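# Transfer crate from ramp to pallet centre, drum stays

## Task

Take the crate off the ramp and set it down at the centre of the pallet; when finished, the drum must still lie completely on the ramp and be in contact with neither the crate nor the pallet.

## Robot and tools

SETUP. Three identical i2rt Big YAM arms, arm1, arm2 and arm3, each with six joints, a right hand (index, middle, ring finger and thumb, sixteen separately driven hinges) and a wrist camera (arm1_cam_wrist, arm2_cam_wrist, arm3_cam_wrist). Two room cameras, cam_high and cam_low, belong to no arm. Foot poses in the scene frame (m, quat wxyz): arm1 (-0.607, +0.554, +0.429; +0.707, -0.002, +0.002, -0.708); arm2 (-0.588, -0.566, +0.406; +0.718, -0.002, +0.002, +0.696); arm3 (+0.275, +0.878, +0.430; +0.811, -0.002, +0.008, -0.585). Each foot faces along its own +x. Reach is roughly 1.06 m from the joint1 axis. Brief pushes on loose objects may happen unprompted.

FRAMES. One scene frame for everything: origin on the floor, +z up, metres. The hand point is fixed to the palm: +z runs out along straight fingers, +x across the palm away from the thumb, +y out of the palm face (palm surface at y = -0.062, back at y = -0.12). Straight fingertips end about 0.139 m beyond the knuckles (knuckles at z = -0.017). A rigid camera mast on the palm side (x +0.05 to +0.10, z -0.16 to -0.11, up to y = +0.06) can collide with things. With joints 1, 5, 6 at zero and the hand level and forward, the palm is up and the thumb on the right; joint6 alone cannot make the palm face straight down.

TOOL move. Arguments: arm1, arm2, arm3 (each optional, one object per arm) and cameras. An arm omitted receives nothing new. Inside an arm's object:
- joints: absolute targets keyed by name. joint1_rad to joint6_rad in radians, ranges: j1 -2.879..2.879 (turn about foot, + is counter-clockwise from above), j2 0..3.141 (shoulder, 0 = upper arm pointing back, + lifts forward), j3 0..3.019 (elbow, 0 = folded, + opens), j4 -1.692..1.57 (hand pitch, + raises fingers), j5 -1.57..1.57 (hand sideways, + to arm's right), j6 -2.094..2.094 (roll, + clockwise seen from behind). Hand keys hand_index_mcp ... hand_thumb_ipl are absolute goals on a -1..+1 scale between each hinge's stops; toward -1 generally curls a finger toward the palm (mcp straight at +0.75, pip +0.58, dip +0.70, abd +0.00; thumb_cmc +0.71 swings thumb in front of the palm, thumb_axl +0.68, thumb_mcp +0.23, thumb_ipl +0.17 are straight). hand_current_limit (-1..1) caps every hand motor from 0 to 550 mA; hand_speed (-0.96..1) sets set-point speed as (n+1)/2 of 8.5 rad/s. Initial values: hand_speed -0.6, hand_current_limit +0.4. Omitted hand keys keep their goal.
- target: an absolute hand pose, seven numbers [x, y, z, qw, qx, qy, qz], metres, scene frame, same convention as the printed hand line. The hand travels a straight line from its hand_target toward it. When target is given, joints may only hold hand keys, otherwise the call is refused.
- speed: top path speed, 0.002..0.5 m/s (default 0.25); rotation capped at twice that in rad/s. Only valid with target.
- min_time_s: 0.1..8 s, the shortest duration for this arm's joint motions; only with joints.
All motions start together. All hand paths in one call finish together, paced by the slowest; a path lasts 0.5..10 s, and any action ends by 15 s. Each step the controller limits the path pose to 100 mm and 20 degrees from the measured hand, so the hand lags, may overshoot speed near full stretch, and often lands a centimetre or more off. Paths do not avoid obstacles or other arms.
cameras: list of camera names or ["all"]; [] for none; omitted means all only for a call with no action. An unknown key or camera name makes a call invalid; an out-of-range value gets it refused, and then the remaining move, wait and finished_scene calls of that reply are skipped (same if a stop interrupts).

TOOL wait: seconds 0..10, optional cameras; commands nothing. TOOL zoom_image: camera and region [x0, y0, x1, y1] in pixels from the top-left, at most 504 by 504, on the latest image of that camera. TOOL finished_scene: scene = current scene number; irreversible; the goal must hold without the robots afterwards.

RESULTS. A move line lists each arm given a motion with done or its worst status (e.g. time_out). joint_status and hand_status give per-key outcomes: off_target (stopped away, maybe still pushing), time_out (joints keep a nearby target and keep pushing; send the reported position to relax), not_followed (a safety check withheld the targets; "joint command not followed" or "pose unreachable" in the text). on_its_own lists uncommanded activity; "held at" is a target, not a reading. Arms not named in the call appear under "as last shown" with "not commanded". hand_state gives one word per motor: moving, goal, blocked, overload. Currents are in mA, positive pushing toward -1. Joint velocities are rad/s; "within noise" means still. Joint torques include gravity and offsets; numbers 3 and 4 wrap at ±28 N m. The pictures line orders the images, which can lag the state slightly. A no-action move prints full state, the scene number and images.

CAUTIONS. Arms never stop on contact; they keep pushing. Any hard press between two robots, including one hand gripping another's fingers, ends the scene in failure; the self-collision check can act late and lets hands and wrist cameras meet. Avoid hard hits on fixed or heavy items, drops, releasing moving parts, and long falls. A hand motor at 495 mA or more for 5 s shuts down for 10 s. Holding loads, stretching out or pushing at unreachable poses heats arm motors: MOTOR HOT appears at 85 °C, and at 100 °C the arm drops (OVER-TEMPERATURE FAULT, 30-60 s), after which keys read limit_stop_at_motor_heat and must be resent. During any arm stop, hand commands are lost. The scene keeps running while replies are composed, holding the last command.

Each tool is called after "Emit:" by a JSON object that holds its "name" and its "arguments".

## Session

Emit:
{"name": "move", "arguments": {"cameras": ["cam_high", "cam_low"]}}

Emit:
{"name": "zoom_image", "arguments": {"camera": "cam_high", "region": [100, 200, 350, 390]}}

Emit:
{"name": "zoom_image", "arguments": {"camera": "cam_high", "region": [320, 200, 570, 390]}}

Scene clock: 0.00 s.
Joint torques (N m): no reading
Motor temperatures (°C): arm1=[29 38 29 25 25 27] | arm2=[28 33 31 27 27 28] | arm3=[25 31 36 25 24 26]
Heat: arm1: hottest joint2_rad 38 °C; arm2: hottest joint2_rad 33 °C; arm3: hottest joint3_rad 36 °C.
Joint velocities: within noise
arm1.joint_positions: joint1_rad=+0.684 joint2_rad=+0.620 joint3_rad=+1.342 joint4_rad=-1.299 joint5_rad=+0.022 joint6_rad=+1.094 hand_index_mcp=+0.753 hand_index_abd=+0.000 hand_index_pip=+0.577 hand_index_dip=+0.696 hand_middle_mcp=+0.753 hand_middle_abd=+0.000 hand_middle_pip=+0.577 hand_middle_dip=+0.696 hand_ring_mcp=+0.753 hand_ring_abd=+0.000 hand_ring_pip=+0.577 hand_ring_dip=+0.696 hand_thumb_cmc=+0.714 hand_thumb_axl=+0.677 hand_thumb_mcp=+0.226 hand_thumb_ipl=+0.168 hand_current_limit=+0.400 hand_speed=-0.600
arm1.joint_status: not commanded
arm1.hand_state: goal,goal,goal,goal,goal,goal,goal,goal,goal,goal,goal,goal,goal,goal,goal,goal
arm1.index_mcp_current_ma: 0
arm1.index_abd_current_ma: 0
arm1.index_pip_current_ma: 0
arm1.index_dip_current_ma: 0
arm1.middle_mcp_current_ma: 0
arm1.middle_abd_current_ma: 0
arm1.middle_pip_current_ma: 0
arm1.middle_dip_current_ma: 0
arm1.ring_mcp_current_ma: 0
arm1.ring_abd_current_ma: 0
arm1.ring_pip_current_ma: 0
arm1.ring_dip_current_ma: 0
arm1.thumb_cmc_current_ma: 0
arm1.thumb_axl_current_ma: 0
arm1.thumb_mcp_current_ma: 0
arm1.thumb_ipl_current_ma: 0
arm1.hand_goal_index_mcp: 0.754
arm1.hand_goal_index_abd: 0.000
arm1.hand_goal_index_pip: 0.576
arm1.hand_goal_index_dip: 0.696
arm1.hand_goal_middle_mcp: 0.754
arm1.hand_goal_middle_abd: 0.000
arm1.hand_goal_middle_pip: 0.576
arm1.hand_goal_middle_dip: 0.696
arm1.hand_goal_ring_mcp: 0.754
arm1.hand_goal_ring_abd: 0.000
arm1.hand_goal_ring_pip: 0.576
arm1.hand_goal_ring_dip: 0.696
arm1.hand_goal_thumb_cmc: 0.714
arm1.hand_goal_thumb_axl: 0.678
arm1.hand_goal_thumb_mcp: 0.226
arm1.hand_goal_thumb_ipl: 0.168
arm1.hand: x=-0.5130 y=+0.2986 z=+0.9692 quat_wxyz=(+0.309, +0.860, -0.184, +0.362) (m; scene frame)
arm1.hand_target: x=-0.5147 y=+0.3007 z=+0.9844 quat_wxyz=(+0.318, +0.852, -0.182, +0.374) (m; scene frame)
arm1.hand_status: not commanded
arm2.joint_positions: joint1_rad=-0.599 joint2_rad=+0.610 joint3_rad=+1.419 joint4_rad=-1.152 joint5_rad=-0.023 joint6_rad=+1.148 hand_index_mcp=+0.753 hand_index_abd=+0.000 hand_index_pip=+0.577 hand_index_dip=+0.696 hand_middle_mcp=+0.753 hand_middle_abd=+0.000 hand_middle_pip=+0.577 hand_middle_dip=+0.696 hand_ring_mcp=+0.753 hand_ring_abd=+0.000 hand_ring_pip=+0.577 hand_ring_dip=+0.696 hand_thumb_cmc=+0.714 hand_thumb_axl=+0.677 hand_thumb_mcp=+0.226 hand_thumb_ipl=+0.168 hand_current_limit=+0.400 hand_speed=-0.600
arm2.joint_status: not commanded
arm2.hand_state: goal,goal,goal,goal,goal,goal,goal,goal,goal,goal,goal,goal,goal,goal,goal,goal
arm2.index_mcp_current_ma: 0
arm2.index_abd_current_ma: 0
arm2.index_pip_current_ma: 0
arm2.index_dip_current_ma: 0
arm2.middle_mcp_current_ma: 0
arm2.middle_abd_current_ma: 0
arm2.middle_pip_current_ma: 0
arm2.middle_dip_current_ma: 0
arm2.ring_mcp_current_ma: 0
arm2.ring_abd_current_ma: 0
arm2.ring_pip_current_ma: 0
arm2.ring_dip_current_ma: 0
arm2.thumb_cmc_current_ma: 0
arm2.thumb_axl_current_ma: 0
arm2.thumb_mcp_current_ma: 0
arm2.thumb_ipl_current_ma: 0
arm2.hand_goal_index_mcp: 0.754
arm2.hand_goal_index_abd: 0.000
arm2.hand_goal_index_pip: 0.576
arm2.hand_goal_index_dip: 0.696
arm2.hand_goal_middle_mcp: 0.754
arm2.hand_goal_middle_abd: 0.000
arm2.hand_goal_middle_pip: 0.576
arm2.hand_goal_middle_dip: 0.696
arm2.hand_goal_ring_mcp: 0.754
arm2.hand_goal_ring_abd: 0.000
arm2.hand_goal_ring_pip: 0.576
arm2.hand_goal_ring_dip: 0.696
arm2.hand_goal_thumb_cmc: 0.714
arm2.hand_goal_thumb_axl: 0.678
arm2.hand_goal_thumb_mcp: 0.226
arm2.hand_goal_thumb_ipl: 0.168
arm2.hand: x=-0.3699 y=-0.4061 z=+1.0141 quat_wxyz=(-0.155, +0.631, +0.522, +0.553) (m; scene frame)
arm2.hand_target: x=-0.3726 y=-0.4098 z=+1.0268 quat_wxyz=(-0.158, +0.625, +0.517, +0.564) (m; scene frame)
arm2.hand_status: not commanded
arm3.joint_positions: joint1_rad=+0.898 joint2_rad=+0.628 joint3_rad=+1.388 joint4_rad=-1.333 joint5_rad=-0.022 joint6_rad=+1.171 hand_index_mcp=+0.753 hand_index_abd=+0.000 hand_index_pip=+0.577 hand_index_dip=+0.696 hand_middle_mcp=+0.753 hand_middle_abd=+0.000 hand_middle_pip=+0.577 hand_middle_dip=+0.696 hand_ring_mcp=+0.753 hand_ring_abd=+0.000 hand_ring_pip=+0.577 hand_ring_dip=+0.696 hand_thumb_cmc=+0.714 hand_thumb_axl=+0.677 hand_thumb_mcp=+0.226 hand_thumb_ipl=+0.168 hand_current_limit=+0.400 hand_speed=-0.600
arm3.joint_status: not commanded
arm3.hand_state: goal,goal,goal,goal,goal,goal,goal,goal,goal,goal,goal,goal,goal,goal,goal,goal
arm3.index_mcp_current_ma: 0
arm3.index_abd_current_ma: 0
arm3.index_pip_current_ma: 0
arm3.index_dip_current_ma: 0
arm3.middle_mcp_current_ma: 0
arm3.middle_abd_current_ma: 0
arm3.middle_pip_current_ma: 0
arm3.middle_dip_current_ma: 0
arm3.ring_mcp_current_ma: 0
arm3.ring_abd_current_ma: 0
arm3.ring_pip_current_ma: 0
arm3.ring_dip_current_ma: 0
arm3.thumb_cmc_current_ma: 0
arm3.thumb_axl_current_ma: 0
arm3.thumb_mcp_current_ma: 0
arm3.thumb_ipl_current_ma: 0
arm3.hand_goal_index_mcp: 0.754
arm3.hand_goal_index_abd: 0.000
arm3.hand_goal_index_pip: 0.576
arm3.hand_goal_index_dip: 0.696
arm3.hand_goal_middle_mcp: 0.754
arm3.hand_goal_middle_abd: 0.000
arm3.hand_goal_middle_pip: 0.576
arm3.hand_goal_middle_dip: 0.696
arm3.hand_goal_ring_mcp: 0.754
arm3.hand_goal_ring_abd: 0.000
arm3.hand_goal_ring_pip: 0.576
arm3.hand_goal_ring_dip: 0.696
arm3.hand_goal_thumb_cmc: 0.714
arm3.hand_goal_thumb_axl: 0.678
arm3.hand_goal_thumb_mcp: 0.226
arm3.hand_goal_thumb_ipl: 0.168
arm3.hand: x=+0.4885 y=+0.7105 z=+0.9722 quat_wxyz=(+0.164, +0.882, +0.027, +0.442) (m; scene frame)
arm3.hand_target: x=+0.4861 y=+0.7114 z=+0.9844 quat_wxyz=(+0.168, +0.875, +0.027, +0.453) (m; scene frame)
arm3.hand_status: not commanded
pictures: cam_high, cam_low
Images, in order (width x height): cam_high 672x504, cam_low 672x504.

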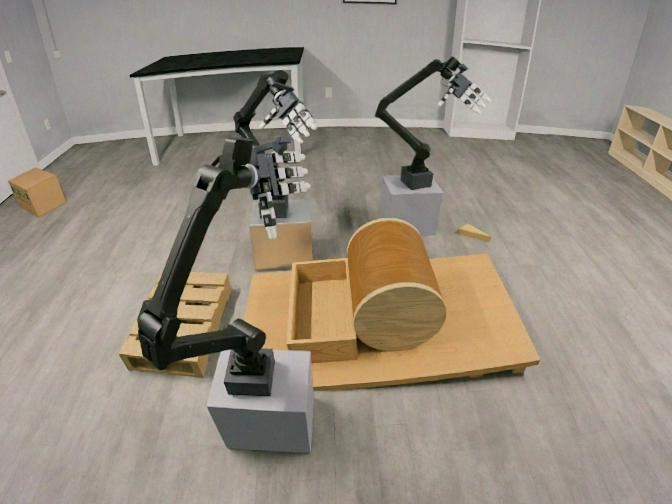

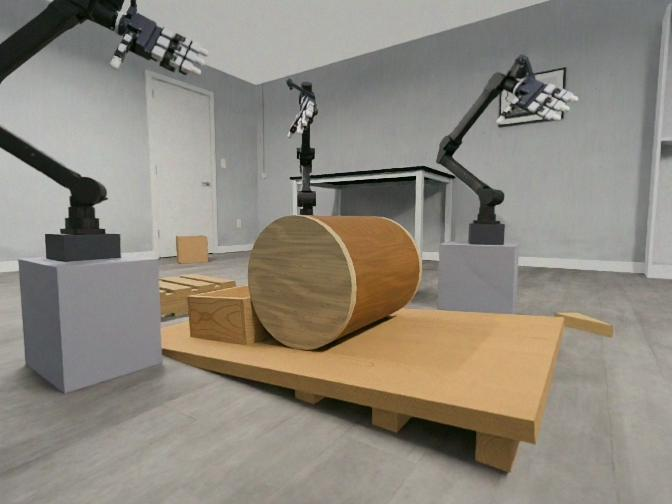

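Scaled by 2.016.

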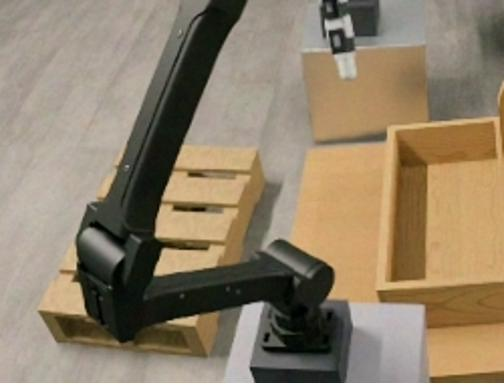

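Scaled by 2.016.

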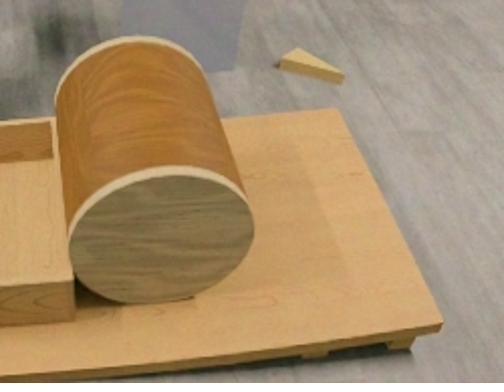

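Emit:
{"name": "move", "arguments": {"arm1": {"joints":{"joint1_rad":1.2,"joint2_rad":1.2,"joint3_rad":1.1,"joint4_rad":0.1,"joint5_rad":1.2,"joint6_rad":-1.5,"hand_thumb_cmc":1.0},"min_time_s":4}, "arm2": {"joints":{"joint1_rad":-1.15,"joint2_rad":1.2,"joint3_rad":1.1,"joint4_rad":0.1,"joint5_rad":-1.2,"joint6_rad":1.5,"hand_thumb_cmc":1.0},"min_time_s":4}, "arm3": {"joints":{"joint1_rad":0.46,"joint2_rad":1.6,"joint3_rad":1.1,"joint4_rad":-1.6,"joint5_rad":-0.9,"joint6_rad":0.7,"hand_index_mcp":0.48,"hand_index_pip":0.28,"hand_index_dip":0.4,"hand_middle_mcp":0.48,"hand_middle_pip":0.28,"hand_middle_dip":0.4,"hand_ring_mcp":0.48,"hand_ring_pip":0.28,"hand_ring_dip":0.4,"hand_thumb_cmc":-0.57,"hand_thumb_mcp":0.06,"hand_thumb_ipl":0},"min_time_s":4}, "cameras": ["cam_high","arm3_cam_wrist"]}}

Emit:
{"name": "zoom_image", "arguments": {"camera": "cam_high", "region": [440, 205, 510, 255]}}

Emit:
{"name": "zoom_image", "arguments": {"camera": "cam_high", "region": [280, 200, 460, 370]}}

Scene clock: 169.60 s.
Joint torques (N m): arm1=[0.56 -7.71 9.61 2.07 0.13 -0.15] | arm2=[0.26 -9.88 12.03 2.41 -0.1 -0.08] | arm3=[-1.14 -9.64 6.09 -1.43 -0.9 -0.15]
Motor temperatures (°C): arm1=[29 37 39 25 25 27] | arm2=[28 32 42 27 27 28] | arm3=[25 31 45 25 24 26]
Heat: arm1: hottest joint3_rad 39 °C; arm2: hottest joint3_rad 42 °C; arm3: hottest joint3_rad 45 °C.
move: arm1 done; arm2 done; arm3 done
Joint velocities: within noise
arm1.joint_positions: joint1_rad=+1.193 joint2_rad=+1.194 joint3_rad=+1.105 joint4_rad=+0.078 joint5_rad=+1.198 joint6_rad=-1.489 hand_index_mcp=+0.757 hand_index_abd=-0.001 hand_index_pip=+0.577 hand_index_dip=+0.696 hand_middle_mcp=+0.757 hand_middle_abd=-0.001 hand_middle_pip=+0.577 hand_middle_dip=+0.696 hand_ring_mcp=+0.757 hand_ring_abd=-0.002 hand_ring_pip=+0.577 hand_ring_dip=+0.696 hand_thumb_cmc=+1.000 hand_thumb_axl=+0.677 hand_thumb_mcp=+0.226 hand_thumb_ipl=+0.168 hand_current_limit=+0.400 hand_speed=-0.600
arm1.joint_status: all done
arm1.hand_state: goal,goal,goal,goal,goal,goal,goal,goal,goal,goal,goal,goal,goal,goal,goal,goal
arm1.index_mcp_current_ma: 2
arm1.index_abd_current_ma: -1
arm1.index_pip_current_ma: 0
arm1.index_dip_current_ma: 0
arm1.middle_mcp_current_ma: 2
arm1.middle_abd_current_ma: -1
arm1.middle_pip_current_ma: 0
arm1.middle_dip_current_ma: 0
arm1.ring_mcp_current_ma: 2
arm1.ring_abd_current_ma: -1
arm1.ring_pip_current_ma: 0
arm1.ring_dip_current_ma: 0
arm1.thumb_cmc_current_ma: 0
arm1.thumb_axl_current_ma: 0
arm1.thumb_mcp_current_ma: 0
arm1.thumb_ipl_current_ma: 0
arm1.hand_goal_index_mcp: 0.754
arm1.hand_goal_index_abd: 0.000
arm1.hand_goal_index_pip: 0.576
arm1.hand_goal_index_dip: 0.696
arm1.hand_goal_middle_mcp: 0.754
arm1.hand_goal_middle_abd: 0.000
arm1.hand_goal_middle_pip: 0.576
arm1.hand_goal_middle_dip: 0.696
arm1.hand_goal_ring_mcp: 0.754
arm1.hand_goal_ring_abd: 0.000
arm1.hand_goal_ring_pip: 0.576
arm1.hand_goal_ring_dip: 0.696
arm1.hand_goal_thumb_cmc: 1.000
arm1.hand_goal_thumb_axl: 0.678
arm1.hand_goal_thumb_mcp: 0.226
arm1.hand_goal_thumb_ipl: 0.168
arm1.hand: x=-0.1512 y=+0.2314 z=+0.9284 quat_wxyz=(+0.514, +0.519, +0.482, -0.484) (m; scene frame)
arm1.hand_target: x=-0.1474 y=+0.2338 z=+0.9257 quat_wxyz=(+0.516, +0.517, +0.483, -0.484) (m; scene frame)
arm1.hand_status: not commanded
arm2.joint_positions: joint1_rad=-1.138 joint2_rad=+1.186 joint3_rad=+1.099 joint4_rad=+0.083 joint5_rad=-1.197 joint6_rad=+1.485 hand_index_mcp=+0.755 hand_index_abd=+0.002 hand_index_pip=+0.577 hand_index_dip=+0.696 hand_middle_mcp=+0.755 hand_middle_abd=+0.002 hand_middle_pip=+0.577 hand_middle_dip=+0.696 hand_ring_mcp=+0.755 hand_ring_abd=+0.002 hand_ring_pip=+0.577 hand_ring_dip=+0.696 hand_thumb_cmc=+0.998 hand_thumb_axl=+0.677 hand_thumb_mcp=+0.226 hand_thumb_ipl=+0.168 hand_current_limit=+0.400 hand_speed=-0.600
arm2.joint_status: all done
arm2.hand_state: goal,goal,goal,goal,goal,goal,goal,goal,goal,goal,goal,goal,goal,goal,goal,goal
arm2.index_mcp_current_ma: 0
arm2.index_abd_current_ma: 0
arm2.index_pip_current_ma: 0
arm2.index_dip_current_ma: 0
arm2.middle_mcp_current_ma: 0
arm2.middle_abd_current_ma: 0
arm2.middle_pip_current_ma: 0
arm2.middle_dip_current_ma: 0
arm2.ring_mcp_current_ma: 0
arm2.ring_abd_current_ma: 0
arm2.ring_pip_current_ma: 0
arm2.ring_dip_current_ma: 0
arm2.thumb_cmc_current_ma: 0
arm2.thumb_axl_current_ma: 0
arm2.thumb_mcp_current_ma: 0
arm2.thumb_ipl_current_ma: 0
arm2.hand_goal_index_mcp: 0.754
arm2.hand_goal_index_abd: 0.000
arm2.hand_goal_index_pip: 0.576
arm2.hand_goal_index_dip: 0.696
arm2.hand_goal_middle_mcp: 0.754
arm2.hand_goal_middle_abd: 0.000
arm2.hand_goal_middle_pip: 0.576
arm2.hand_goal_middle_dip: 0.696
arm2.hand_goal_ring_mcp: 0.754
arm2.hand_goal_ring_abd: 0.000
arm2.hand_goal_ring_pip: 0.576
arm2.hand_goal_ring_dip: 0.696
arm2.hand_goal_thumb_cmc: 1.000
arm2.hand_goal_thumb_axl: 0.678
arm2.hand_goal_thumb_mcp: 0.226
arm2.hand_goal_thumb_ipl: 0.168
arm2.hand: x=-0.1393 y=-0.2326 z=+0.8616 quat_wxyz=(-0.485, +0.474, +0.528, +0.511) (m; scene frame)
arm2.hand_target: x=-0.1318 y=-0.2358 z=+0.8572 quat_wxyz=(-0.486, +0.479, +0.523, +0.511) (m; scene frame)
arm2.hand_status: not commanded
arm3.joint_positions: joint1_rad=+0.469 joint2_rad=+1.580 joint3_rad=+1.111 joint4_rad=-1.589 joint5_rad=-0.898 joint6_rad=+0.709 hand_index_mcp=+0.477 hand_index_abd=+0.000 hand_index_pip=+0.282 hand_index_dip=+0.403 hand_middle_mcp=+0.477 hand_middle_abd=+0.000 hand_middle_pip=+0.282 hand_middle_dip=+0.403 hand_ring_mcp=+0.477 hand_ring_abd=+0.000 hand_ring_pip=+0.282 hand_ring_dip=+0.402 hand_thumb_cmc=-0.565 hand_thumb_axl=+0.677 hand_thumb_mcp=+0.059 hand_thumb_ipl=+0.001 hand_current_limit=+0.400 hand_speed=-0.600
arm3.joint_status: all done
arm3.hand_state: goal,goal,goal,goal,goal,goal,goal,goal,goal,goal,goal,goal,goal,goal,goal,goal
arm3.index_mcp_current_ma: -2
arm3.index_abd_current_ma: 0
arm3.index_pip_current_ma: 1
arm3.index_dip_current_ma: 1
arm3.middle_mcp_current_ma: -2
arm3.middle_abd_current_ma: 0
arm3.middle_pip_current_ma: 1
arm3.middle_dip_current_ma: 1
arm3.ring_mcp_current_ma: -1
arm3.ring_abd_current_ma: 0
arm3.ring_pip_current_ma: 1
arm3.ring_dip_current_ma: 1
arm3.thumb_cmc_current_ma: 3
arm3.thumb_axl_current_ma: 0
arm3.thumb_mcp_current_ma: -1
arm3.thumb_ipl_current_ma: 0
arm3.hand_goal_index_mcp: 0.480
arm3.hand_goal_index_abd: 0.000
arm3.hand_goal_index_pip: 0.280
arm3.hand_goal_index_dip: 0.400
arm3.hand_goal_middle_mcp: 0.480
arm3.hand_goal_middle_abd: 0.000
arm3.hand_goal_middle_pip: 0.280
arm3.hand_goal_middle_dip: 0.400
arm3.hand_goal_ring_mcp: 0.480
arm3.hand_goal_ring_abd: 0.000
arm3.hand_goal_ring_pip: 0.280
arm3.hand_goal_ring_dip: 0.400
arm3.hand_goal_thumb_cmc: -0.570
arm3.hand_goal_thumb_axl: 0.678
arm3.hand_goal_thumb_mcp: 0.060
arm3.hand_goal_thumb_ipl: 0.000
arm3.hand: x=+0.6001 y=+0.6839 z=+0.5253 quat_wxyz=(-0.448, +0.878, -0.073, +0.153) (m; scene frame)
arm3.hand_target: x=+0.5941 y=+0.6862 z=+0.5169 quat_wxyz=(-0.459, +0.873, -0.082, +0.144) (m; scene frame)
arm3.hand_status: not commanded
pictures: arm3_cam_wrist, cam_high
Images, in order (width x height): arm3_cam_wrist 672x504, cam_high 672x504.

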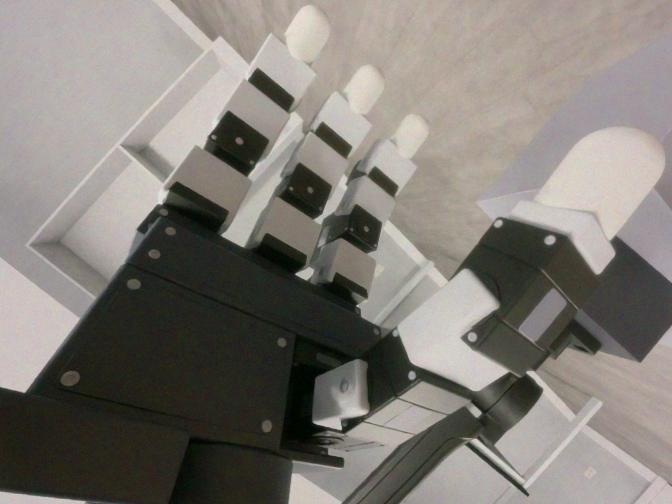

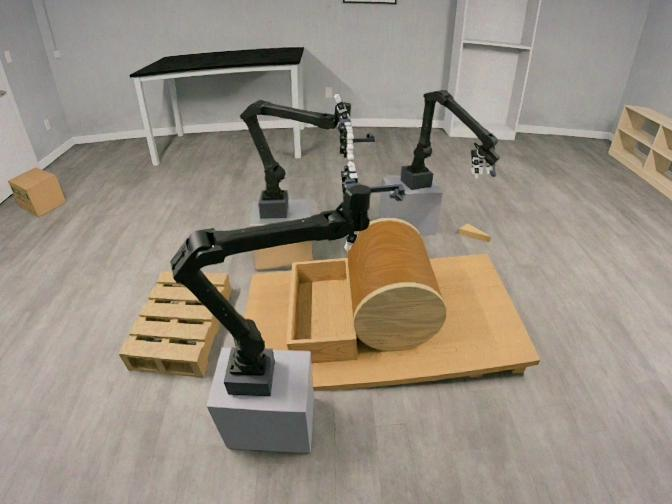

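Scaled by 7.200.

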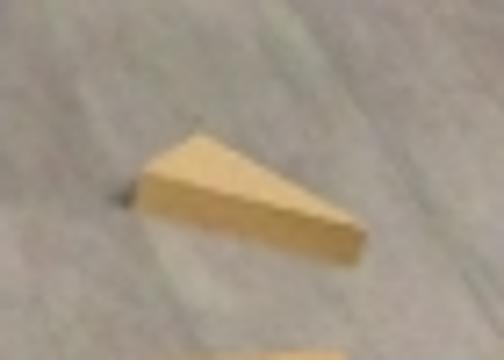

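Scaled by 2.800.

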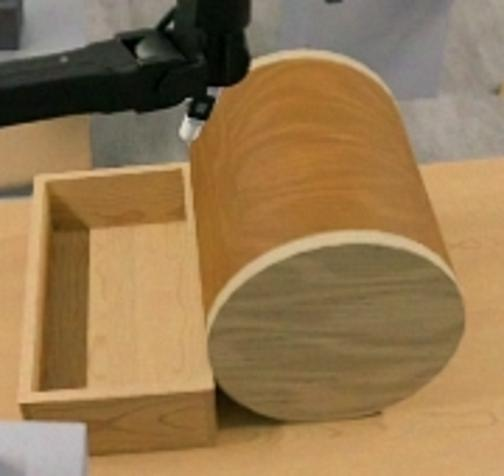

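Emit:
{"name": "move", "arguments": {"arm2": {"target":[-0.155,-0.195,0.40,0.521,-0.478,-0.521,-0.478],"speed":0.2}, "arm3": {"target":[0.619,0.712,0.20,0.5273,-0.8268,0.1619,-0.1035],"speed":0.2}, "cameras": ["cam_high","arm3_cam_wrist"]}}

Scene clock: 241.50 s.
Joint torques (N m): arm1=[0.21 -8.12 9.59 2.09 0.15 -0.12] | arm2=[1.96 -14.68 4.03 2.41 0.12 -0.07] | arm3=[0.26 -13.22 3.54 -0.83 -0.94 0.04]
Motor temperatures (°C): arm1=[29 37 38 25 25 27] | arm2=[28 32 42 27 27 28] | arm3=[25 31 43 25 26 26]
Heat: arm1: hottest joint3_rad 38 °C; arm2: hottest joint3_rad 42 °C; arm3: hottest joint3_rad 43 °C.
move: arm2 done; arm3 done
Joint velocities: within noise
arm1: as last shown
arm1.joint_positions: joint1_rad=+1.193 joint2_rad=+1.194 joint3_rad=+1.105 joint4_rad=+0.078 joint5_rad=+1.198 joint6_rad=-1.490 hand_index_mcp=+0.757 hand_index_abd=-0.001 hand_index_pip=+0.577 hand_index_dip=+0.696 hand_middle_mcp=+0.756 hand_middle_abd=-0.001 hand_middle_pip=+0.577 hand_middle_dip=+0.696 hand_ring_mcp=+0.757 hand_ring_abd=-0.002 hand_ring_pip=+0.577 hand_ring_dip=+0.696 hand_thumb_cmc=+1.000 hand_thumb_axl=+0.677 hand_thumb_mcp=+0.226 hand_thumb_ipl=+0.168 hand_current_limit=+0.400 hand_speed=-0.600
arm2.joint_positions: joint1_rad=-1.068 joint2_rad=+2.172 joint3_rad=+0.706 joint4_rad=+1.470 joint5_rad=-1.176 joint6_rad=+1.565 hand_index_mcp=+0.755 hand_index_abd=+0.002 hand_index_pip=+0.577 hand_index_dip=+0.696 hand_middle_mcp=+0.755 hand_middle_abd=+0.002 hand_middle_pip=+0.577 hand_middle_dip=+0.696 hand_ring_mcp=+0.755 hand_ring_abd=+0.002 hand_ring_pip=+0.577 hand_ring_dip=+0.696 hand_thumb_cmc=+0.998 hand_thumb_axl=+0.677 hand_thumb_mcp=+0.226 hand_thumb_ipl=+0.168 hand_current_limit=+0.400 hand_speed=-0.600
arm2.joint_status: not commanded
arm2.hand_state: goal,goal,goal,goal,goal,goal,goal,goal,goal,goal,goal,goal,goal,goal,goal,goal
arm2.index_mcp_current_ma: 0
arm2.index_abd_current_ma: 0
arm2.index_pip_current_ma: 0
arm2.index_dip_current_ma: 0
arm2.middle_mcp_current_ma: 0
arm2.middle_abd_current_ma: 0
arm2.middle_pip_current_ma: 0
arm2.middle_dip_current_ma: 0
arm2.ring_mcp_current_ma: 0
arm2.ring_abd_current_ma: 0
arm2.ring_pip_current_ma: 0
arm2.ring_dip_current_ma: 0
arm2.thumb_cmc_current_ma: 0
arm2.thumb_axl_current_ma: 0
arm2.thumb_mcp_current_ma: 0
arm2.thumb_ipl_current_ma: 0
arm2.hand_goal_index_mcp: 0.754
arm2.hand_goal_index_abd: 0.000
arm2.hand_goal_index_pip: 0.576
arm2.hand_goal_index_dip: 0.696
arm2.hand_goal_middle_mcp: 0.754
arm2.hand_goal_middle_abd: 0.000
arm2.hand_goal_middle_pip: 0.576
arm2.hand_goal_middle_dip: 0.696
arm2.hand_goal_ring_mcp: 0.754
arm2.hand_goal_ring_abd: 0.000
arm2.hand_goal_ring_pip: 0.576
arm2.hand_goal_ring_dip: 0.696
arm2.hand_goal_thumb_cmc: 1.000
arm2.hand_goal_thumb_axl: 0.678
arm2.hand_goal_thumb_mcp: 0.226
arm2.hand_goal_thumb_ipl: 0.168
arm2.hand: x=-0.1539 y=-0.2021 z=+0.4068 quat_wxyz=(-0.516, +0.479, +0.522, +0.482) (m; scene frame)
arm2.hand_target: x=-0.1552 y=-0.1952 z=+0.4002 quat_wxyz=(-0.521, +0.478, +0.521, +0.478) (m; scene frame)
arm2.hand_status: done (0.010 m and 0.8 deg from the pose sent, 0.463 m and 5.7 deg at the start)
arm3.joint_positions: joint1_rad=+0.508 joint2_rad=+2.346 joint3_rad=+1.133 joint4_rad=-0.978 joint5_rad=-1.026 joint6_rad=+0.850 hand_index_mcp=+0.475 hand_index_abd=+0.000 hand_index_pip=+0.282 hand_index_dip=+0.403 hand_middle_mcp=+0.475 hand_middle_abd=+0.000 hand_middle_pip=+0.281 hand_middle_dip=+0.402 hand_ring_mcp=+0.476 hand_ring_abd=+0.000 hand_ring_pip=+0.281 hand_ring_dip=+0.402 hand_thumb_cmc=-0.568 hand_thumb_axl=+0.677 hand_thumb_mcp=+0.059 hand_thumb_ipl=+0.001 hand_current_limit=+0.400 hand_speed=-0.600
arm3.joint_status: not commanded
arm3.hand_state: goal,goal,goal,goal,goal,goal,goal,goal,goal,goal,goal,goal,goal,goal,goal,goal
arm3.index_mcp_current_ma: -3
arm3.index_abd_current_ma: 0
arm3.index_pip_current_ma: 0
arm3.index_dip_current_ma: 1
arm3.middle_mcp_current_ma: -3
arm3.middle_abd_current_ma: 0
arm3.middle_pip_current_ma: 0
arm3.middle_dip_current_ma: 1
arm3.ring_mcp_current_ma: -3
arm3.ring_abd_current_ma: 0
arm3.ring_pip_current_ma: 0
arm3.ring_dip_current_ma: 1
arm3.thumb_cmc_current_ma: 1
arm3.thumb_axl_current_ma: 0
arm3.thumb_mcp_current_ma: -1
arm3.thumb_ipl_current_ma: 0
arm3.hand_goal_index_mcp: 0.480
arm3.hand_goal_index_abd: 0.000
arm3.hand_goal_index_pip: 0.280
arm3.hand_goal_index_dip: 0.400
arm3.hand_goal_middle_mcp: 0.480
arm3.hand_goal_middle_abd: 0.000
arm3.hand_goal_middle_pip: 0.280
arm3.hand_goal_middle_dip: 0.400
arm3.hand_goal_ring_mcp: 0.480
arm3.hand_goal_ring_abd: 0.000
arm3.hand_goal_ring_pip: 0.280
arm3.hand_goal_ring_dip: 0.400
arm3.hand_goal_thumb_cmc: -0.570
arm3.hand_goal_thumb_axl: 0.678
arm3.hand_goal_thumb_mcp: 0.060
arm3.hand_goal_thumb_ipl: 0.000
arm3.hand: x=+0.6144 y=+0.7108 z=+0.2085 quat_wxyz=(-0.527, +0.827, -0.163, +0.107) (m; scene frame)
arm3.hand_target: x=+0.6188 y=+0.7121 z=+0.2002 quat_wxyz=(-0.528, +0.827, -0.162, +0.104) (m; scene frame)
arm3.hand_status: done (0.010 m and 0.4 deg from the pose sent, 0.327 m and 15.8 deg at the start)
pictures: arm3_cam_wrist, cam_high
Images, in order (width x height): arm3_cam_wrist 672x504, cam_high 672x504.

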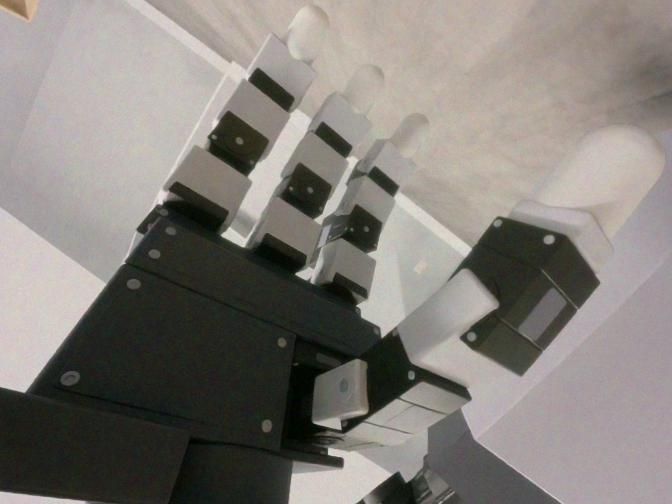

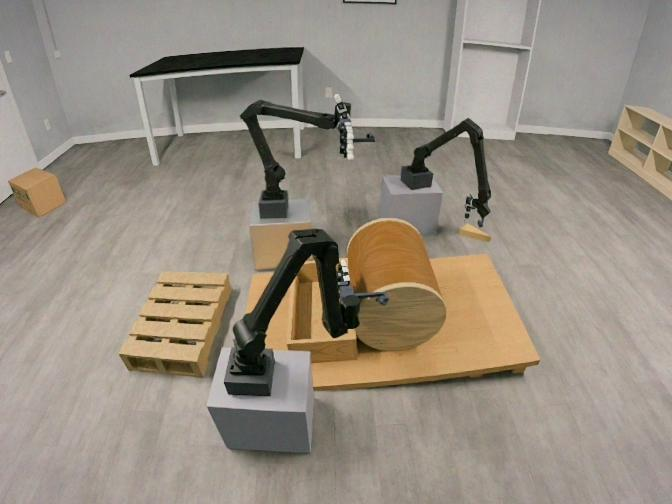

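Emit:
{"name": "move", "arguments": {"arm2": {"target":[-0.14,-0.19,0.365,0.521,-0.478,-0.521,-0.478],"speed":0.12}, "arm3": {"target":[0.622,0.712,0.10,0.5273,-0.8268,0.1619,-0.1035],"speed":0.15}, "cameras": ["cam_high","arm3_cam_wrist","arm2_cam_wrist"]}}

Emit:
{"name": "zoom_image", "arguments": {"camera": "cam_high", "region": [440, 185, 510, 255]}}

Scene clock: 253.07 s.
Joint torques (N m): arm1=[0.56 -7.65 9.68 2.11 0.12 -0.09] | arm2=[1.67 -15.85 3.59 2.51 -0.09 -0.09] | arm3=[0.21 -13.86 2.36 -0.81 -0.92 0.06]
Motor temperatures (°C): arm1=[29 37 38 25 25 27] | arm2=[28 32 40 27 27 28] | arm3=[25 32 42 25 26 26]
Heat: arm1: hottest joint3_rad 38 °C; arm2: hottest joint3_rad 40 °C; arm3: hottest joint3_rad 42 °C.
move: arm2 done; arm3 off_target
Joint velocities: within noise
arm1: as last shown
arm2.joint_positions: joint1_rad=-1.068 joint2_rad=+2.289 joint3_rad=+0.787 joint4_rad=+1.505 joint5_rad=-1.176 joint6_rad=+1.566 hand_index_mcp=+0.755 hand_index_abd=+0.002 hand_index_pip=+0.577 hand_index_dip=+0.696 hand_middle_mcp=+0.755 hand_middle_abd=+0.002 hand_middle_pip=+0.577 hand_middle_dip=+0.696 hand_ring_mcp=+0.755 hand_ring_abd=+0.002 hand_ring_pip=+0.577 hand_ring_dip=+0.696 hand_thumb_cmc=+0.998 hand_thumb_axl=+0.677 hand_thumb_mcp=+0.226 hand_thumb_ipl=+0.168 hand_current_limit=+0.400 hand_speed=-0.600
arm2.joint_status: not commanded
arm2.hand_state: goal,goal,goal,goal,goal,goal,goal,goal,goal,goal,goal,goal,goal,goal,goal,goal
arm2.index_mcp_current_ma: 0
arm2.index_abd_current_ma: 0
arm2.index_pip_current_ma: 0
arm2.index_dip_current_ma: 0
arm2.middle_mcp_current_ma: 0
arm2.middle_abd_current_ma: 0
arm2.middle_pip_current_ma: 0
arm2.middle_dip_current_ma: 0
arm2.ring_mcp_current_ma: 0
arm2.ring_abd_current_ma: 0
arm2.ring_pip_current_ma: 0
arm2.ring_dip_current_ma: 0
arm2.thumb_cmc_current_ma: 0
arm2.thumb_axl_current_ma: 0
arm2.thumb_mcp_current_ma: 0
arm2.thumb_ipl_current_ma: 0
arm2.hand_goal_index_mcp: 0.754
arm2.hand_goal_index_abd: 0.000
arm2.hand_goal_index_pip: 0.576
arm2.hand_goal_index_dip: 0.696
arm2.hand_goal_middle_mcp: 0.754
arm2.hand_goal_middle_abd: 0.000
arm2.hand_goal_middle_pip: 0.576
arm2.hand_goal_middle_dip: 0.696
arm2.hand_goal_ring_mcp: 0.754
arm2.hand_goal_ring_abd: 0.000
arm2.hand_goal_ring_pip: 0.576
arm2.hand_goal_ring_dip: 0.696
arm2.hand_goal_thumb_cmc: 1.000
arm2.hand_goal_thumb_axl: 0.678
arm2.hand_goal_thumb_mcp: 0.226
arm2.hand_goal_thumb_ipl: 0.168
arm2.hand: x=-0.1392 y=-0.1947 z=+0.3719 quat_wxyz=(-0.516, +0.480, +0.521, +0.481) (m; scene frame)
arm2.hand_target: x=-0.1402 y=-0.1902 z=+0.3650 quat_wxyz=(-0.521, +0.478, +0.521, +0.478) (m; scene frame)
arm2.hand_status: done (0.008 m and 0.7 deg from the pose sent, 0.046 m and 0.7 deg at the start)
arm3.joint_positions: joint1_rad=+0.514 joint2_rad=+2.599 joint3_rad=+1.282 joint4_rad=-0.858 joint5_rad=-1.029 joint6_rad=+0.859 hand_index_mcp=+0.475 hand_index_abd=+0.000 hand_index_pip=+0.282 hand_index_dip=+0.403 hand_middle_mcp=+0.475 hand_middle_abd=+0.000 hand_middle_pip=+0.281 hand_middle_dip=+0.402 hand_ring_mcp=+0.475 hand_ring_abd=+0.000 hand_ring_pip=+0.281 hand_ring_dip=+0.402 hand_thumb_cmc=-0.568 hand_thumb_axl=+0.677 hand_thumb_mcp=+0.059 hand_thumb_ipl=+0.001 hand_current_limit=+0.400 hand_speed=-0.600
arm3.joint_status: not commanded
arm3.hand_state: goal,goal,goal,goal,goal,goal,goal,goal,goal,goal,goal,goal,goal,goal,goal,goal
arm3.index_mcp_current_ma: -3
arm3.index_abd_current_ma: 0
arm3.index_pip_current_ma: 0
arm3.index_dip_current_ma: 1
arm3.middle_mcp_current_ma: -3
arm3.middle_abd_current_ma: 0
arm3.middle_pip_current_ma: 0
arm3.middle_dip_current_ma: 1
arm3.ring_mcp_current_ma: -3
arm3.ring_abd_current_ma: 0
arm3.ring_pip_current_ma: 0
arm3.ring_dip_current_ma: 1
arm3.thumb_cmc_current_ma: 1
arm3.thumb_axl_current_ma: 0
arm3.thumb_mcp_current_ma: -1
arm3.thumb_ipl_current_ma: 0
arm3.hand_goal_index_mcp: 0.480
arm3.hand_goal_index_abd: 0.000
arm3.hand_goal_index_pip: 0.280
arm3.hand_goal_index_dip: 0.400
arm3.hand_goal_middle_mcp: 0.480
arm3.hand_goal_middle_abd: 0.000
arm3.hand_goal_middle_pip: 0.280
arm3.hand_goal_middle_dip: 0.400
arm3.hand_goal_ring_mcp: 0.480
arm3.hand_goal_ring_abd: 0.000
arm3.hand_goal_ring_pip: 0.280
arm3.hand_goal_ring_dip: 0.400
arm3.hand_goal_thumb_cmc: -0.570
arm3.hand_goal_thumb_axl: 0.678
arm3.hand_goal_thumb_mcp: 0.060
arm3.hand_goal_thumb_ipl: 0.000
arm3.hand: x=+0.6219 y=+0.7065 z=+0.1098 quat_wxyz=(-0.525, +0.829, -0.161, +0.110) (m; scene frame)
arm3.hand_target: x=+0.6218 y=+0.7119 z=+0.1003 quat_wxyz=(-0.528, +0.827, -0.162, +0.104) (m; scene frame)
arm3.hand_status: off_target (0.011 m and 0.8 deg from the pose sent, 0.109 m and 0.4 deg at the start)
pictures: arm2_cam_wrist, arm3_cam_wrist, cam_high
Images, in order (width x height): arm2_cam_wrist 672x504, arm3_cam_wrist 672x504, cam_high 672x504.

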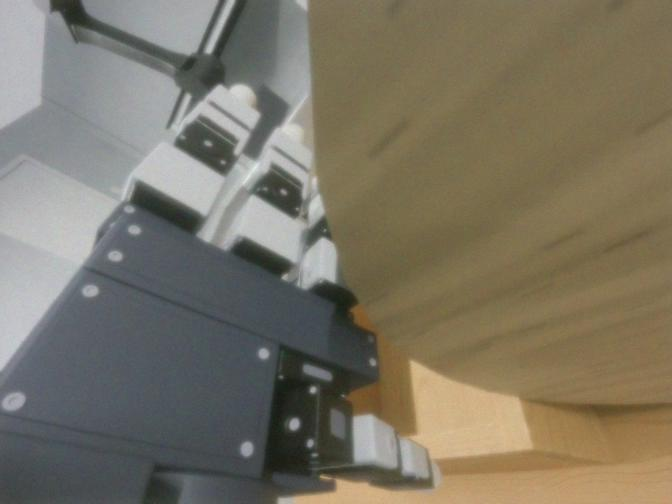

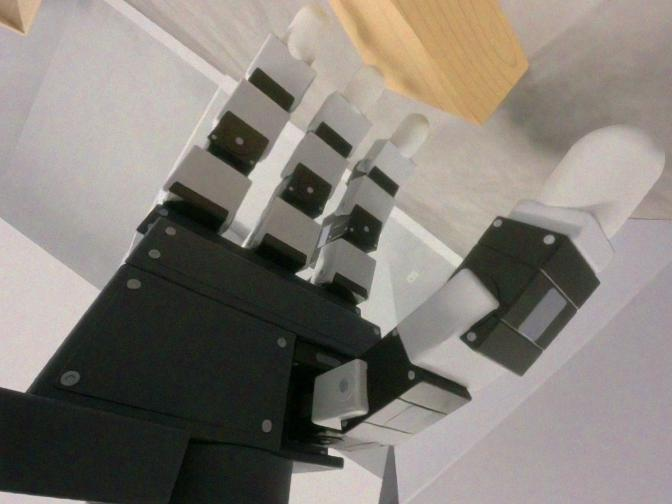

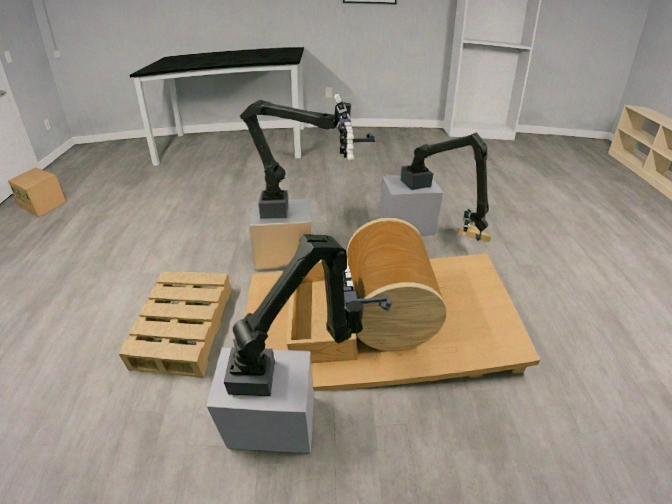

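Scaled by 7.200.

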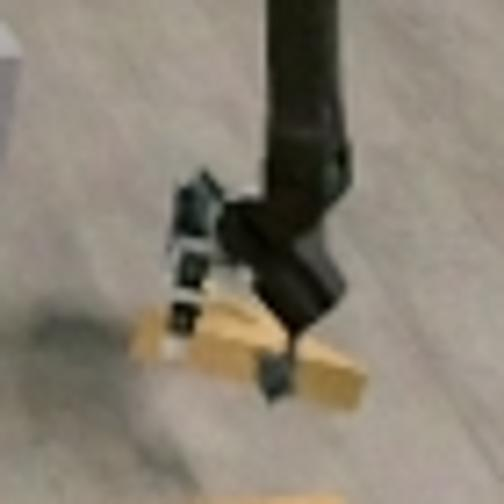

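Emit:
{"name": "move", "arguments": {"arm2": {"target":[-0.06,-0.185,0.365,0.521,-0.478,-0.521,-0.478],"speed":0.08}, "arm3": {"target":[0.682,0.739,0.10,0.5273,-0.8268,0.1619,-0.1035],"speed":0.1}, "cameras": ["cam_high","arm3_cam_wrist"]}}

Emit:
{"name": "zoom_image", "arguments": {"camera": "cam_high", "region": [440, 185, 510, 255]}}

Scene clock: 320.67 s.
Joint torques (N m): arm1=[0.21 -7.71 9.59 2.02 0.11 -0.1] | arm2=[-0.44 -17.61 6.5 1.25 0.53 -0.39] | arm3=[0.15 -15.27 3.04 -0.42 -1.03 0.03]
Motor temperatures (°C): arm1=[29 37 38 25 25 27] | arm2=[28 33 36 27 27 28] | arm3=[25 33 38 25 27 26]
Heat: arm1: hottest joint3_rad 38 °C; arm2: hottest joint3_rad 36 °C; arm3: hottest joint3_rad 38 °C.
move: arm2 off_target; arm3 done
Joint velocities: within noise
arm1: as last shown
arm2.joint_positions: joint1_rad=-1.109 joint2_rad=+2.316 joint3_rad=+0.982 joint4_rad=+1.363 joint5_rad=-1.257 joint6_rad=+1.610 hand_index_mcp=+0.754 hand_index_abd=+0.002 hand_index_pip=+0.577 hand_index_dip=+0.696 hand_middle_mcp=+0.754 hand_middle_abd=+0.002 hand_middle_pip=+0.577 hand_middle_dip=+0.696 hand_ring_mcp=+0.755 hand_ring_abd=+0.002 hand_ring_pip=+0.577 hand_ring_dip=+0.696 hand_thumb_cmc=+0.997 hand_thumb_axl=+0.677 hand_thumb_mcp=+0.226 hand_thumb_ipl=+0.168 hand_current_limit=+0.400 hand_speed=-0.600
arm2.joint_status: not commanded
arm2.hand_state: goal,goal,goal,goal,goal,goal,goal,goal,goal,goal,goal,goal,goal,goal,goal,goal
arm2.index_mcp_current_ma: 0
arm2.index_abd_current_ma: 0
arm2.index_pip_current_ma: 0
arm2.index_dip_current_ma: 0
arm2.middle_mcp_current_ma: 0
arm2.middle_abd_current_ma: 0
arm2.middle_pip_current_ma: 0
arm2.middle_dip_current_ma: 0
arm2.ring_mcp_current_ma: 0
arm2.ring_abd_current_ma: 0
arm2.ring_pip_current_ma: 0
arm2.ring_dip_current_ma: 0
arm2.thumb_cmc_current_ma: 0
arm2.thumb_axl_current_ma: 0
arm2.thumb_mcp_current_ma: 0
arm2.thumb_ipl_current_ma: 0
arm2.hand_goal_index_mcp: 0.754
arm2.hand_goal_index_abd: 0.000
arm2.hand_goal_index_pip: 0.576
arm2.hand_goal_index_dip: 0.696
arm2.hand_goal_middle_mcp: 0.754
arm2.hand_goal_middle_abd: 0.000
arm2.hand_goal_middle_pip: 0.576
arm2.hand_goal_middle_dip: 0.696
arm2.hand_goal_ring_mcp: 0.754
arm2.hand_goal_ring_abd: 0.000
arm2.hand_goal_ring_pip: 0.576
arm2.hand_goal_ring_dip: 0.696
arm2.hand_goal_thumb_cmc: 1.000
arm2.hand_goal_thumb_axl: 0.678
arm2.hand_goal_thumb_mcp: 0.226
arm2.hand_goal_thumb_ipl: 0.168
arm2.hand: x=-0.0766 y=-0.1782 z=+0.3747 quat_wxyz=(-0.533, +0.473, +0.524, +0.467) (m; scene frame)
arm2.hand_target: x=-0.0608 y=-0.1857 z=+0.3653 quat_wxyz=(-0.521, +0.478, +0.521, +0.478) (m; scene frame)
arm2.hand_status: off_target (0.020 m and 2.0 deg from the pose sent, 0.080 m and 0.7 deg at the start)
arm3.joint_positions: joint1_rad=+0.647 joint2_rad=+2.599 joint3_rad=+1.324 joint4_rad=-0.706 joint5_rad=-1.093 joint6_rad=+1.092 hand_index_mcp=+0.475 hand_index_abd=+0.000 hand_index_pip=+0.282 hand_index_dip=+0.403 hand_middle_mcp=+0.475 hand_middle_abd=+0.000 hand_middle_pip=+0.281 hand_middle_dip=+0.402 hand_ring_mcp=+0.475 hand_ring_abd=+0.000 hand_ring_pip=+0.281 hand_ring_dip=+0.402 hand_thumb_cmc=-0.568 hand_thumb_axl=+0.677 hand_thumb_mcp=+0.059 hand_thumb_ipl=+0.001 hand_current_limit=+0.400 hand_speed=-0.600
arm3.joint_status: not commanded
arm3.hand_state: goal,goal,goal,goal,goal,goal,goal,goal,goal,goal,goal,goal,goal,goal,goal,goal
arm3.index_mcp_current_ma: -3
arm3.index_abd_current_ma: 0
arm3.index_pip_current_ma: 0
arm3.index_dip_current_ma: 1
arm3.middle_mcp_current_ma: -3
arm3.middle_abd_current_ma: 0
arm3.middle_pip_current_ma: 0
arm3.middle_dip_current_ma: 1
arm3.ring_mcp_current_ma: -3
arm3.ring_abd_current_ma: 0
arm3.ring_pip_current_ma: 0
arm3.ring_dip_current_ma: 1
arm3.thumb_cmc_current_ma: 1
arm3.thumb_axl_current_ma: 0
arm3.thumb_mcp_current_ma: -1
arm3.thumb_ipl_current_ma: 0
arm3.hand_goal_index_mcp: 0.480
arm3.hand_goal_index_abd: 0.000
arm3.hand_goal_index_pip: 0.280
arm3.hand_goal_index_dip: 0.400
arm3.hand_goal_middle_mcp: 0.480
arm3.hand_goal_middle_abd: 0.000
arm3.hand_goal_middle_pip: 0.280
arm3.hand_goal_middle_dip: 0.400
arm3.hand_goal_ring_mcp: 0.480
arm3.hand_goal_ring_abd: 0.000
arm3.hand_goal_ring_pip: 0.280
arm3.hand_goal_ring_dip: 0.400
arm3.hand_goal_thumb_cmc: -0.570
arm3.hand_goal_thumb_axl: 0.678
arm3.hand_goal_thumb_mcp: 0.060
arm3.hand_goal_thumb_ipl: 0.000
arm3.hand: x=+0.6795 y=+0.7370 z=+0.1069 quat_wxyz=(-0.527, +0.828, -0.162, +0.106) (m; scene frame)
arm3.hand_target: x=+0.6820 y=+0.7391 z=+0.1002 quat_wxyz=(-0.528, +0.827, -0.162, +0.104) (m; scene frame)
arm3.hand_status: done (0.008 m and 0.2 deg from the pose sent, 0.069 m and 0.8 deg at the start)
pictures: arm3_cam_wrist, cam_high
Images, in order (width x height): arm3_cam_wrist 672x504, cam_high 672x504.

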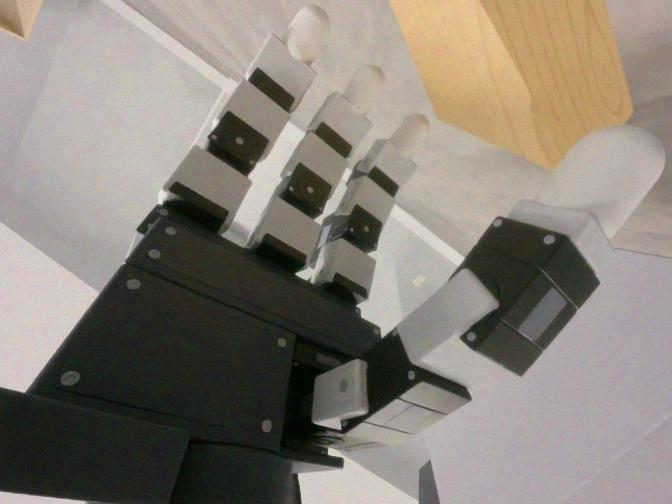

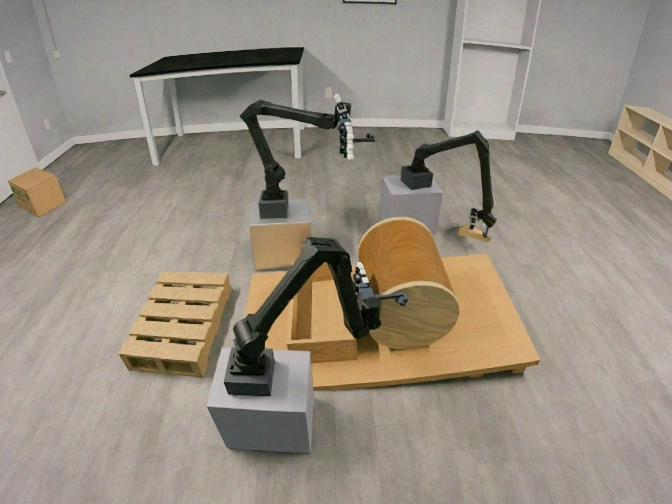

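Scaled by 7.200.

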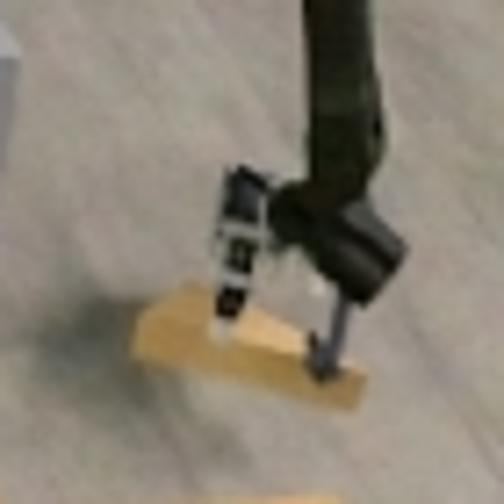

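Emit:
{"name": "move", "arguments": {"arm3": {"target":[0.696,0.744,0.047,0.5273,-0.8268,0.1619,-0.1035],"speed":0.08}, "cameras": ["cam_high","arm3_cam_wrist"]}}

Emit:
{"name": "zoom_image", "arguments": {"camera": "cam_high", "region": [440, 185, 510, 255]}}

Scene clock: 340.27 s.
Joint torques (N m): arm1=[0.32 -8.41 9.58 2.22 0.17 -0.07] | arm2=[-0.56 -17.44 6.54 1.24 0.55 -0.41] | arm3=[0.03 -14.56 3.77 -0.03 -0.69 -0.07]
Motor temperatures (°C): arm1=[29 37 38 25 25 27] | arm2=[28 33 35 27 27 28] | arm3=[25 34 37 25 27 26]
Heat: arm1: hottest joint3_rad 38 °C; arm2: hottest joint3_rad 35 °C; arm3: hottest joint3_rad 37 °C.
move: arm3 off_target
Joint velocities: within noise
arm1, arm2: as last shown
arm3.joint_positions: joint1_rad=+0.669 joint2_rad=+2.707 joint3_rad=+1.426 joint4_rad=-0.644 joint5_rad=-1.112 joint6_rad=+1.157 hand_index_mcp=+0.486 hand_index_abd=+0.007 hand_index_pip=+0.279 hand_index_dip=+0.395 hand_middle_mcp=+0.474 hand_middle_abd=+0.000 hand_middle_pip=+0.281 hand_middle_dip=+0.402 hand_ring_mcp=+0.475 hand_ring_abd=+0.000 hand_ring_pip=+0.281 hand_ring_dip=+0.402 hand_thumb_cmc=-0.569 hand_thumb_axl=+0.677 hand_thumb_mcp=+0.059 hand_thumb_ipl=+0.001 hand_current_limit=+0.400 hand_speed=-0.600
arm3.joint_status: not commanded
arm3.hand_state: goal,goal,goal,goal,goal,goal,goal,goal,goal,goal,goal,goal,goal,goal,goal,goal
arm3.index_mcp_current_ma: 4
arm3.index_abd_current_ma: 4
arm3.index_pip_current_ma: 0
arm3.index_dip_current_ma: -2
arm3.middle_mcp_current_ma: -4
arm3.middle_abd_current_ma: 0
arm3.middle_pip_current_ma: 0
arm3.middle_dip_current_ma: 1
arm3.ring_mcp_current_ma: -3
arm3.ring_abd_current_ma: 0
arm3.ring_pip_current_ma: 0
arm3.ring_dip_current_ma: 1
arm3.thumb_cmc_current_ma: 0
arm3.thumb_axl_current_ma: 0
arm3.thumb_mcp_current_ma: 0
arm3.thumb_ipl_current_ma: 0
arm3.hand_goal_index_mcp: 0.480
arm3.hand_goal_index_abd: 0.000
arm3.hand_goal_index_pip: 0.280
arm3.hand_goal_index_dip: 0.400
arm3.hand_goal_middle_mcp: 0.480
arm3.hand_goal_middle_abd: 0.000
arm3.hand_goal_middle_pip: 0.280
arm3.hand_goal_middle_dip: 0.400
arm3.hand_goal_ring_mcp: 0.480
arm3.hand_goal_ring_abd: 0.000
arm3.hand_goal_ring_pip: 0.280
arm3.hand_goal_ring_dip: 0.400
arm3.hand_goal_thumb_cmc: -0.570
arm3.hand_goal_thumb_axl: 0.678
arm3.hand_goal_thumb_mcp: 0.060
arm3.hand_goal_thumb_ipl: 0.000
arm3.hand: x=+0.6980 y=+0.7384 z=+0.0655 quat_wxyz=(-0.529, +0.825, -0.167, +0.109) (m; scene frame)
arm3.hand_target: x=+0.6954 y=+0.7441 z=+0.0477 quat_wxyz=(-0.528, +0.827, -0.162, +0.104) (m; scene frame)
arm3.hand_status: off_target (0.019 m and 0.9 deg from the pose sent, 0.062 m and 0.2 deg at the start)
pictures: arm3_cam_wrist, cam_high
Images, in order (width x height): arm3_cam_wrist 672x504, cam_high 672x504.

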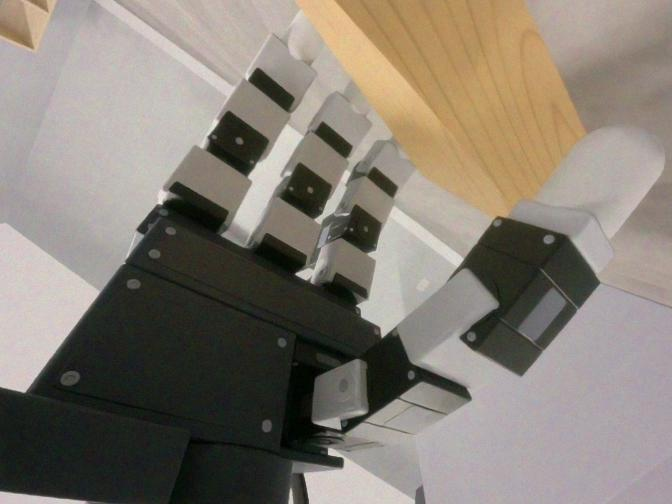

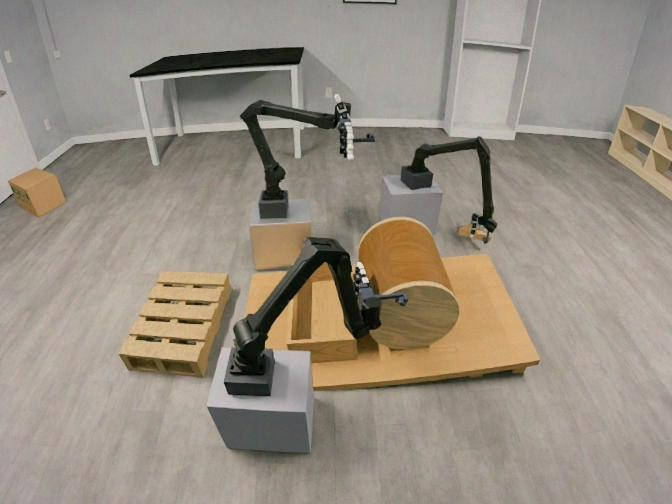

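Scaled by 7.200.

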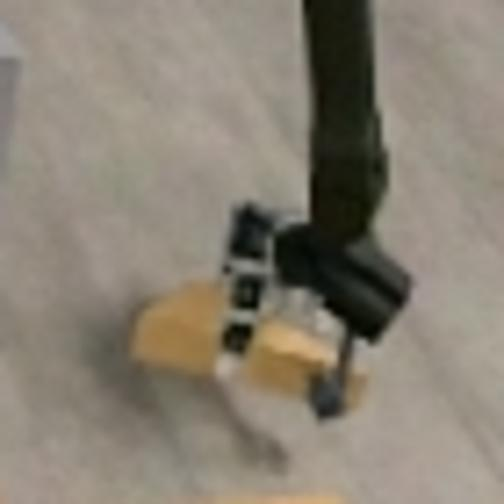

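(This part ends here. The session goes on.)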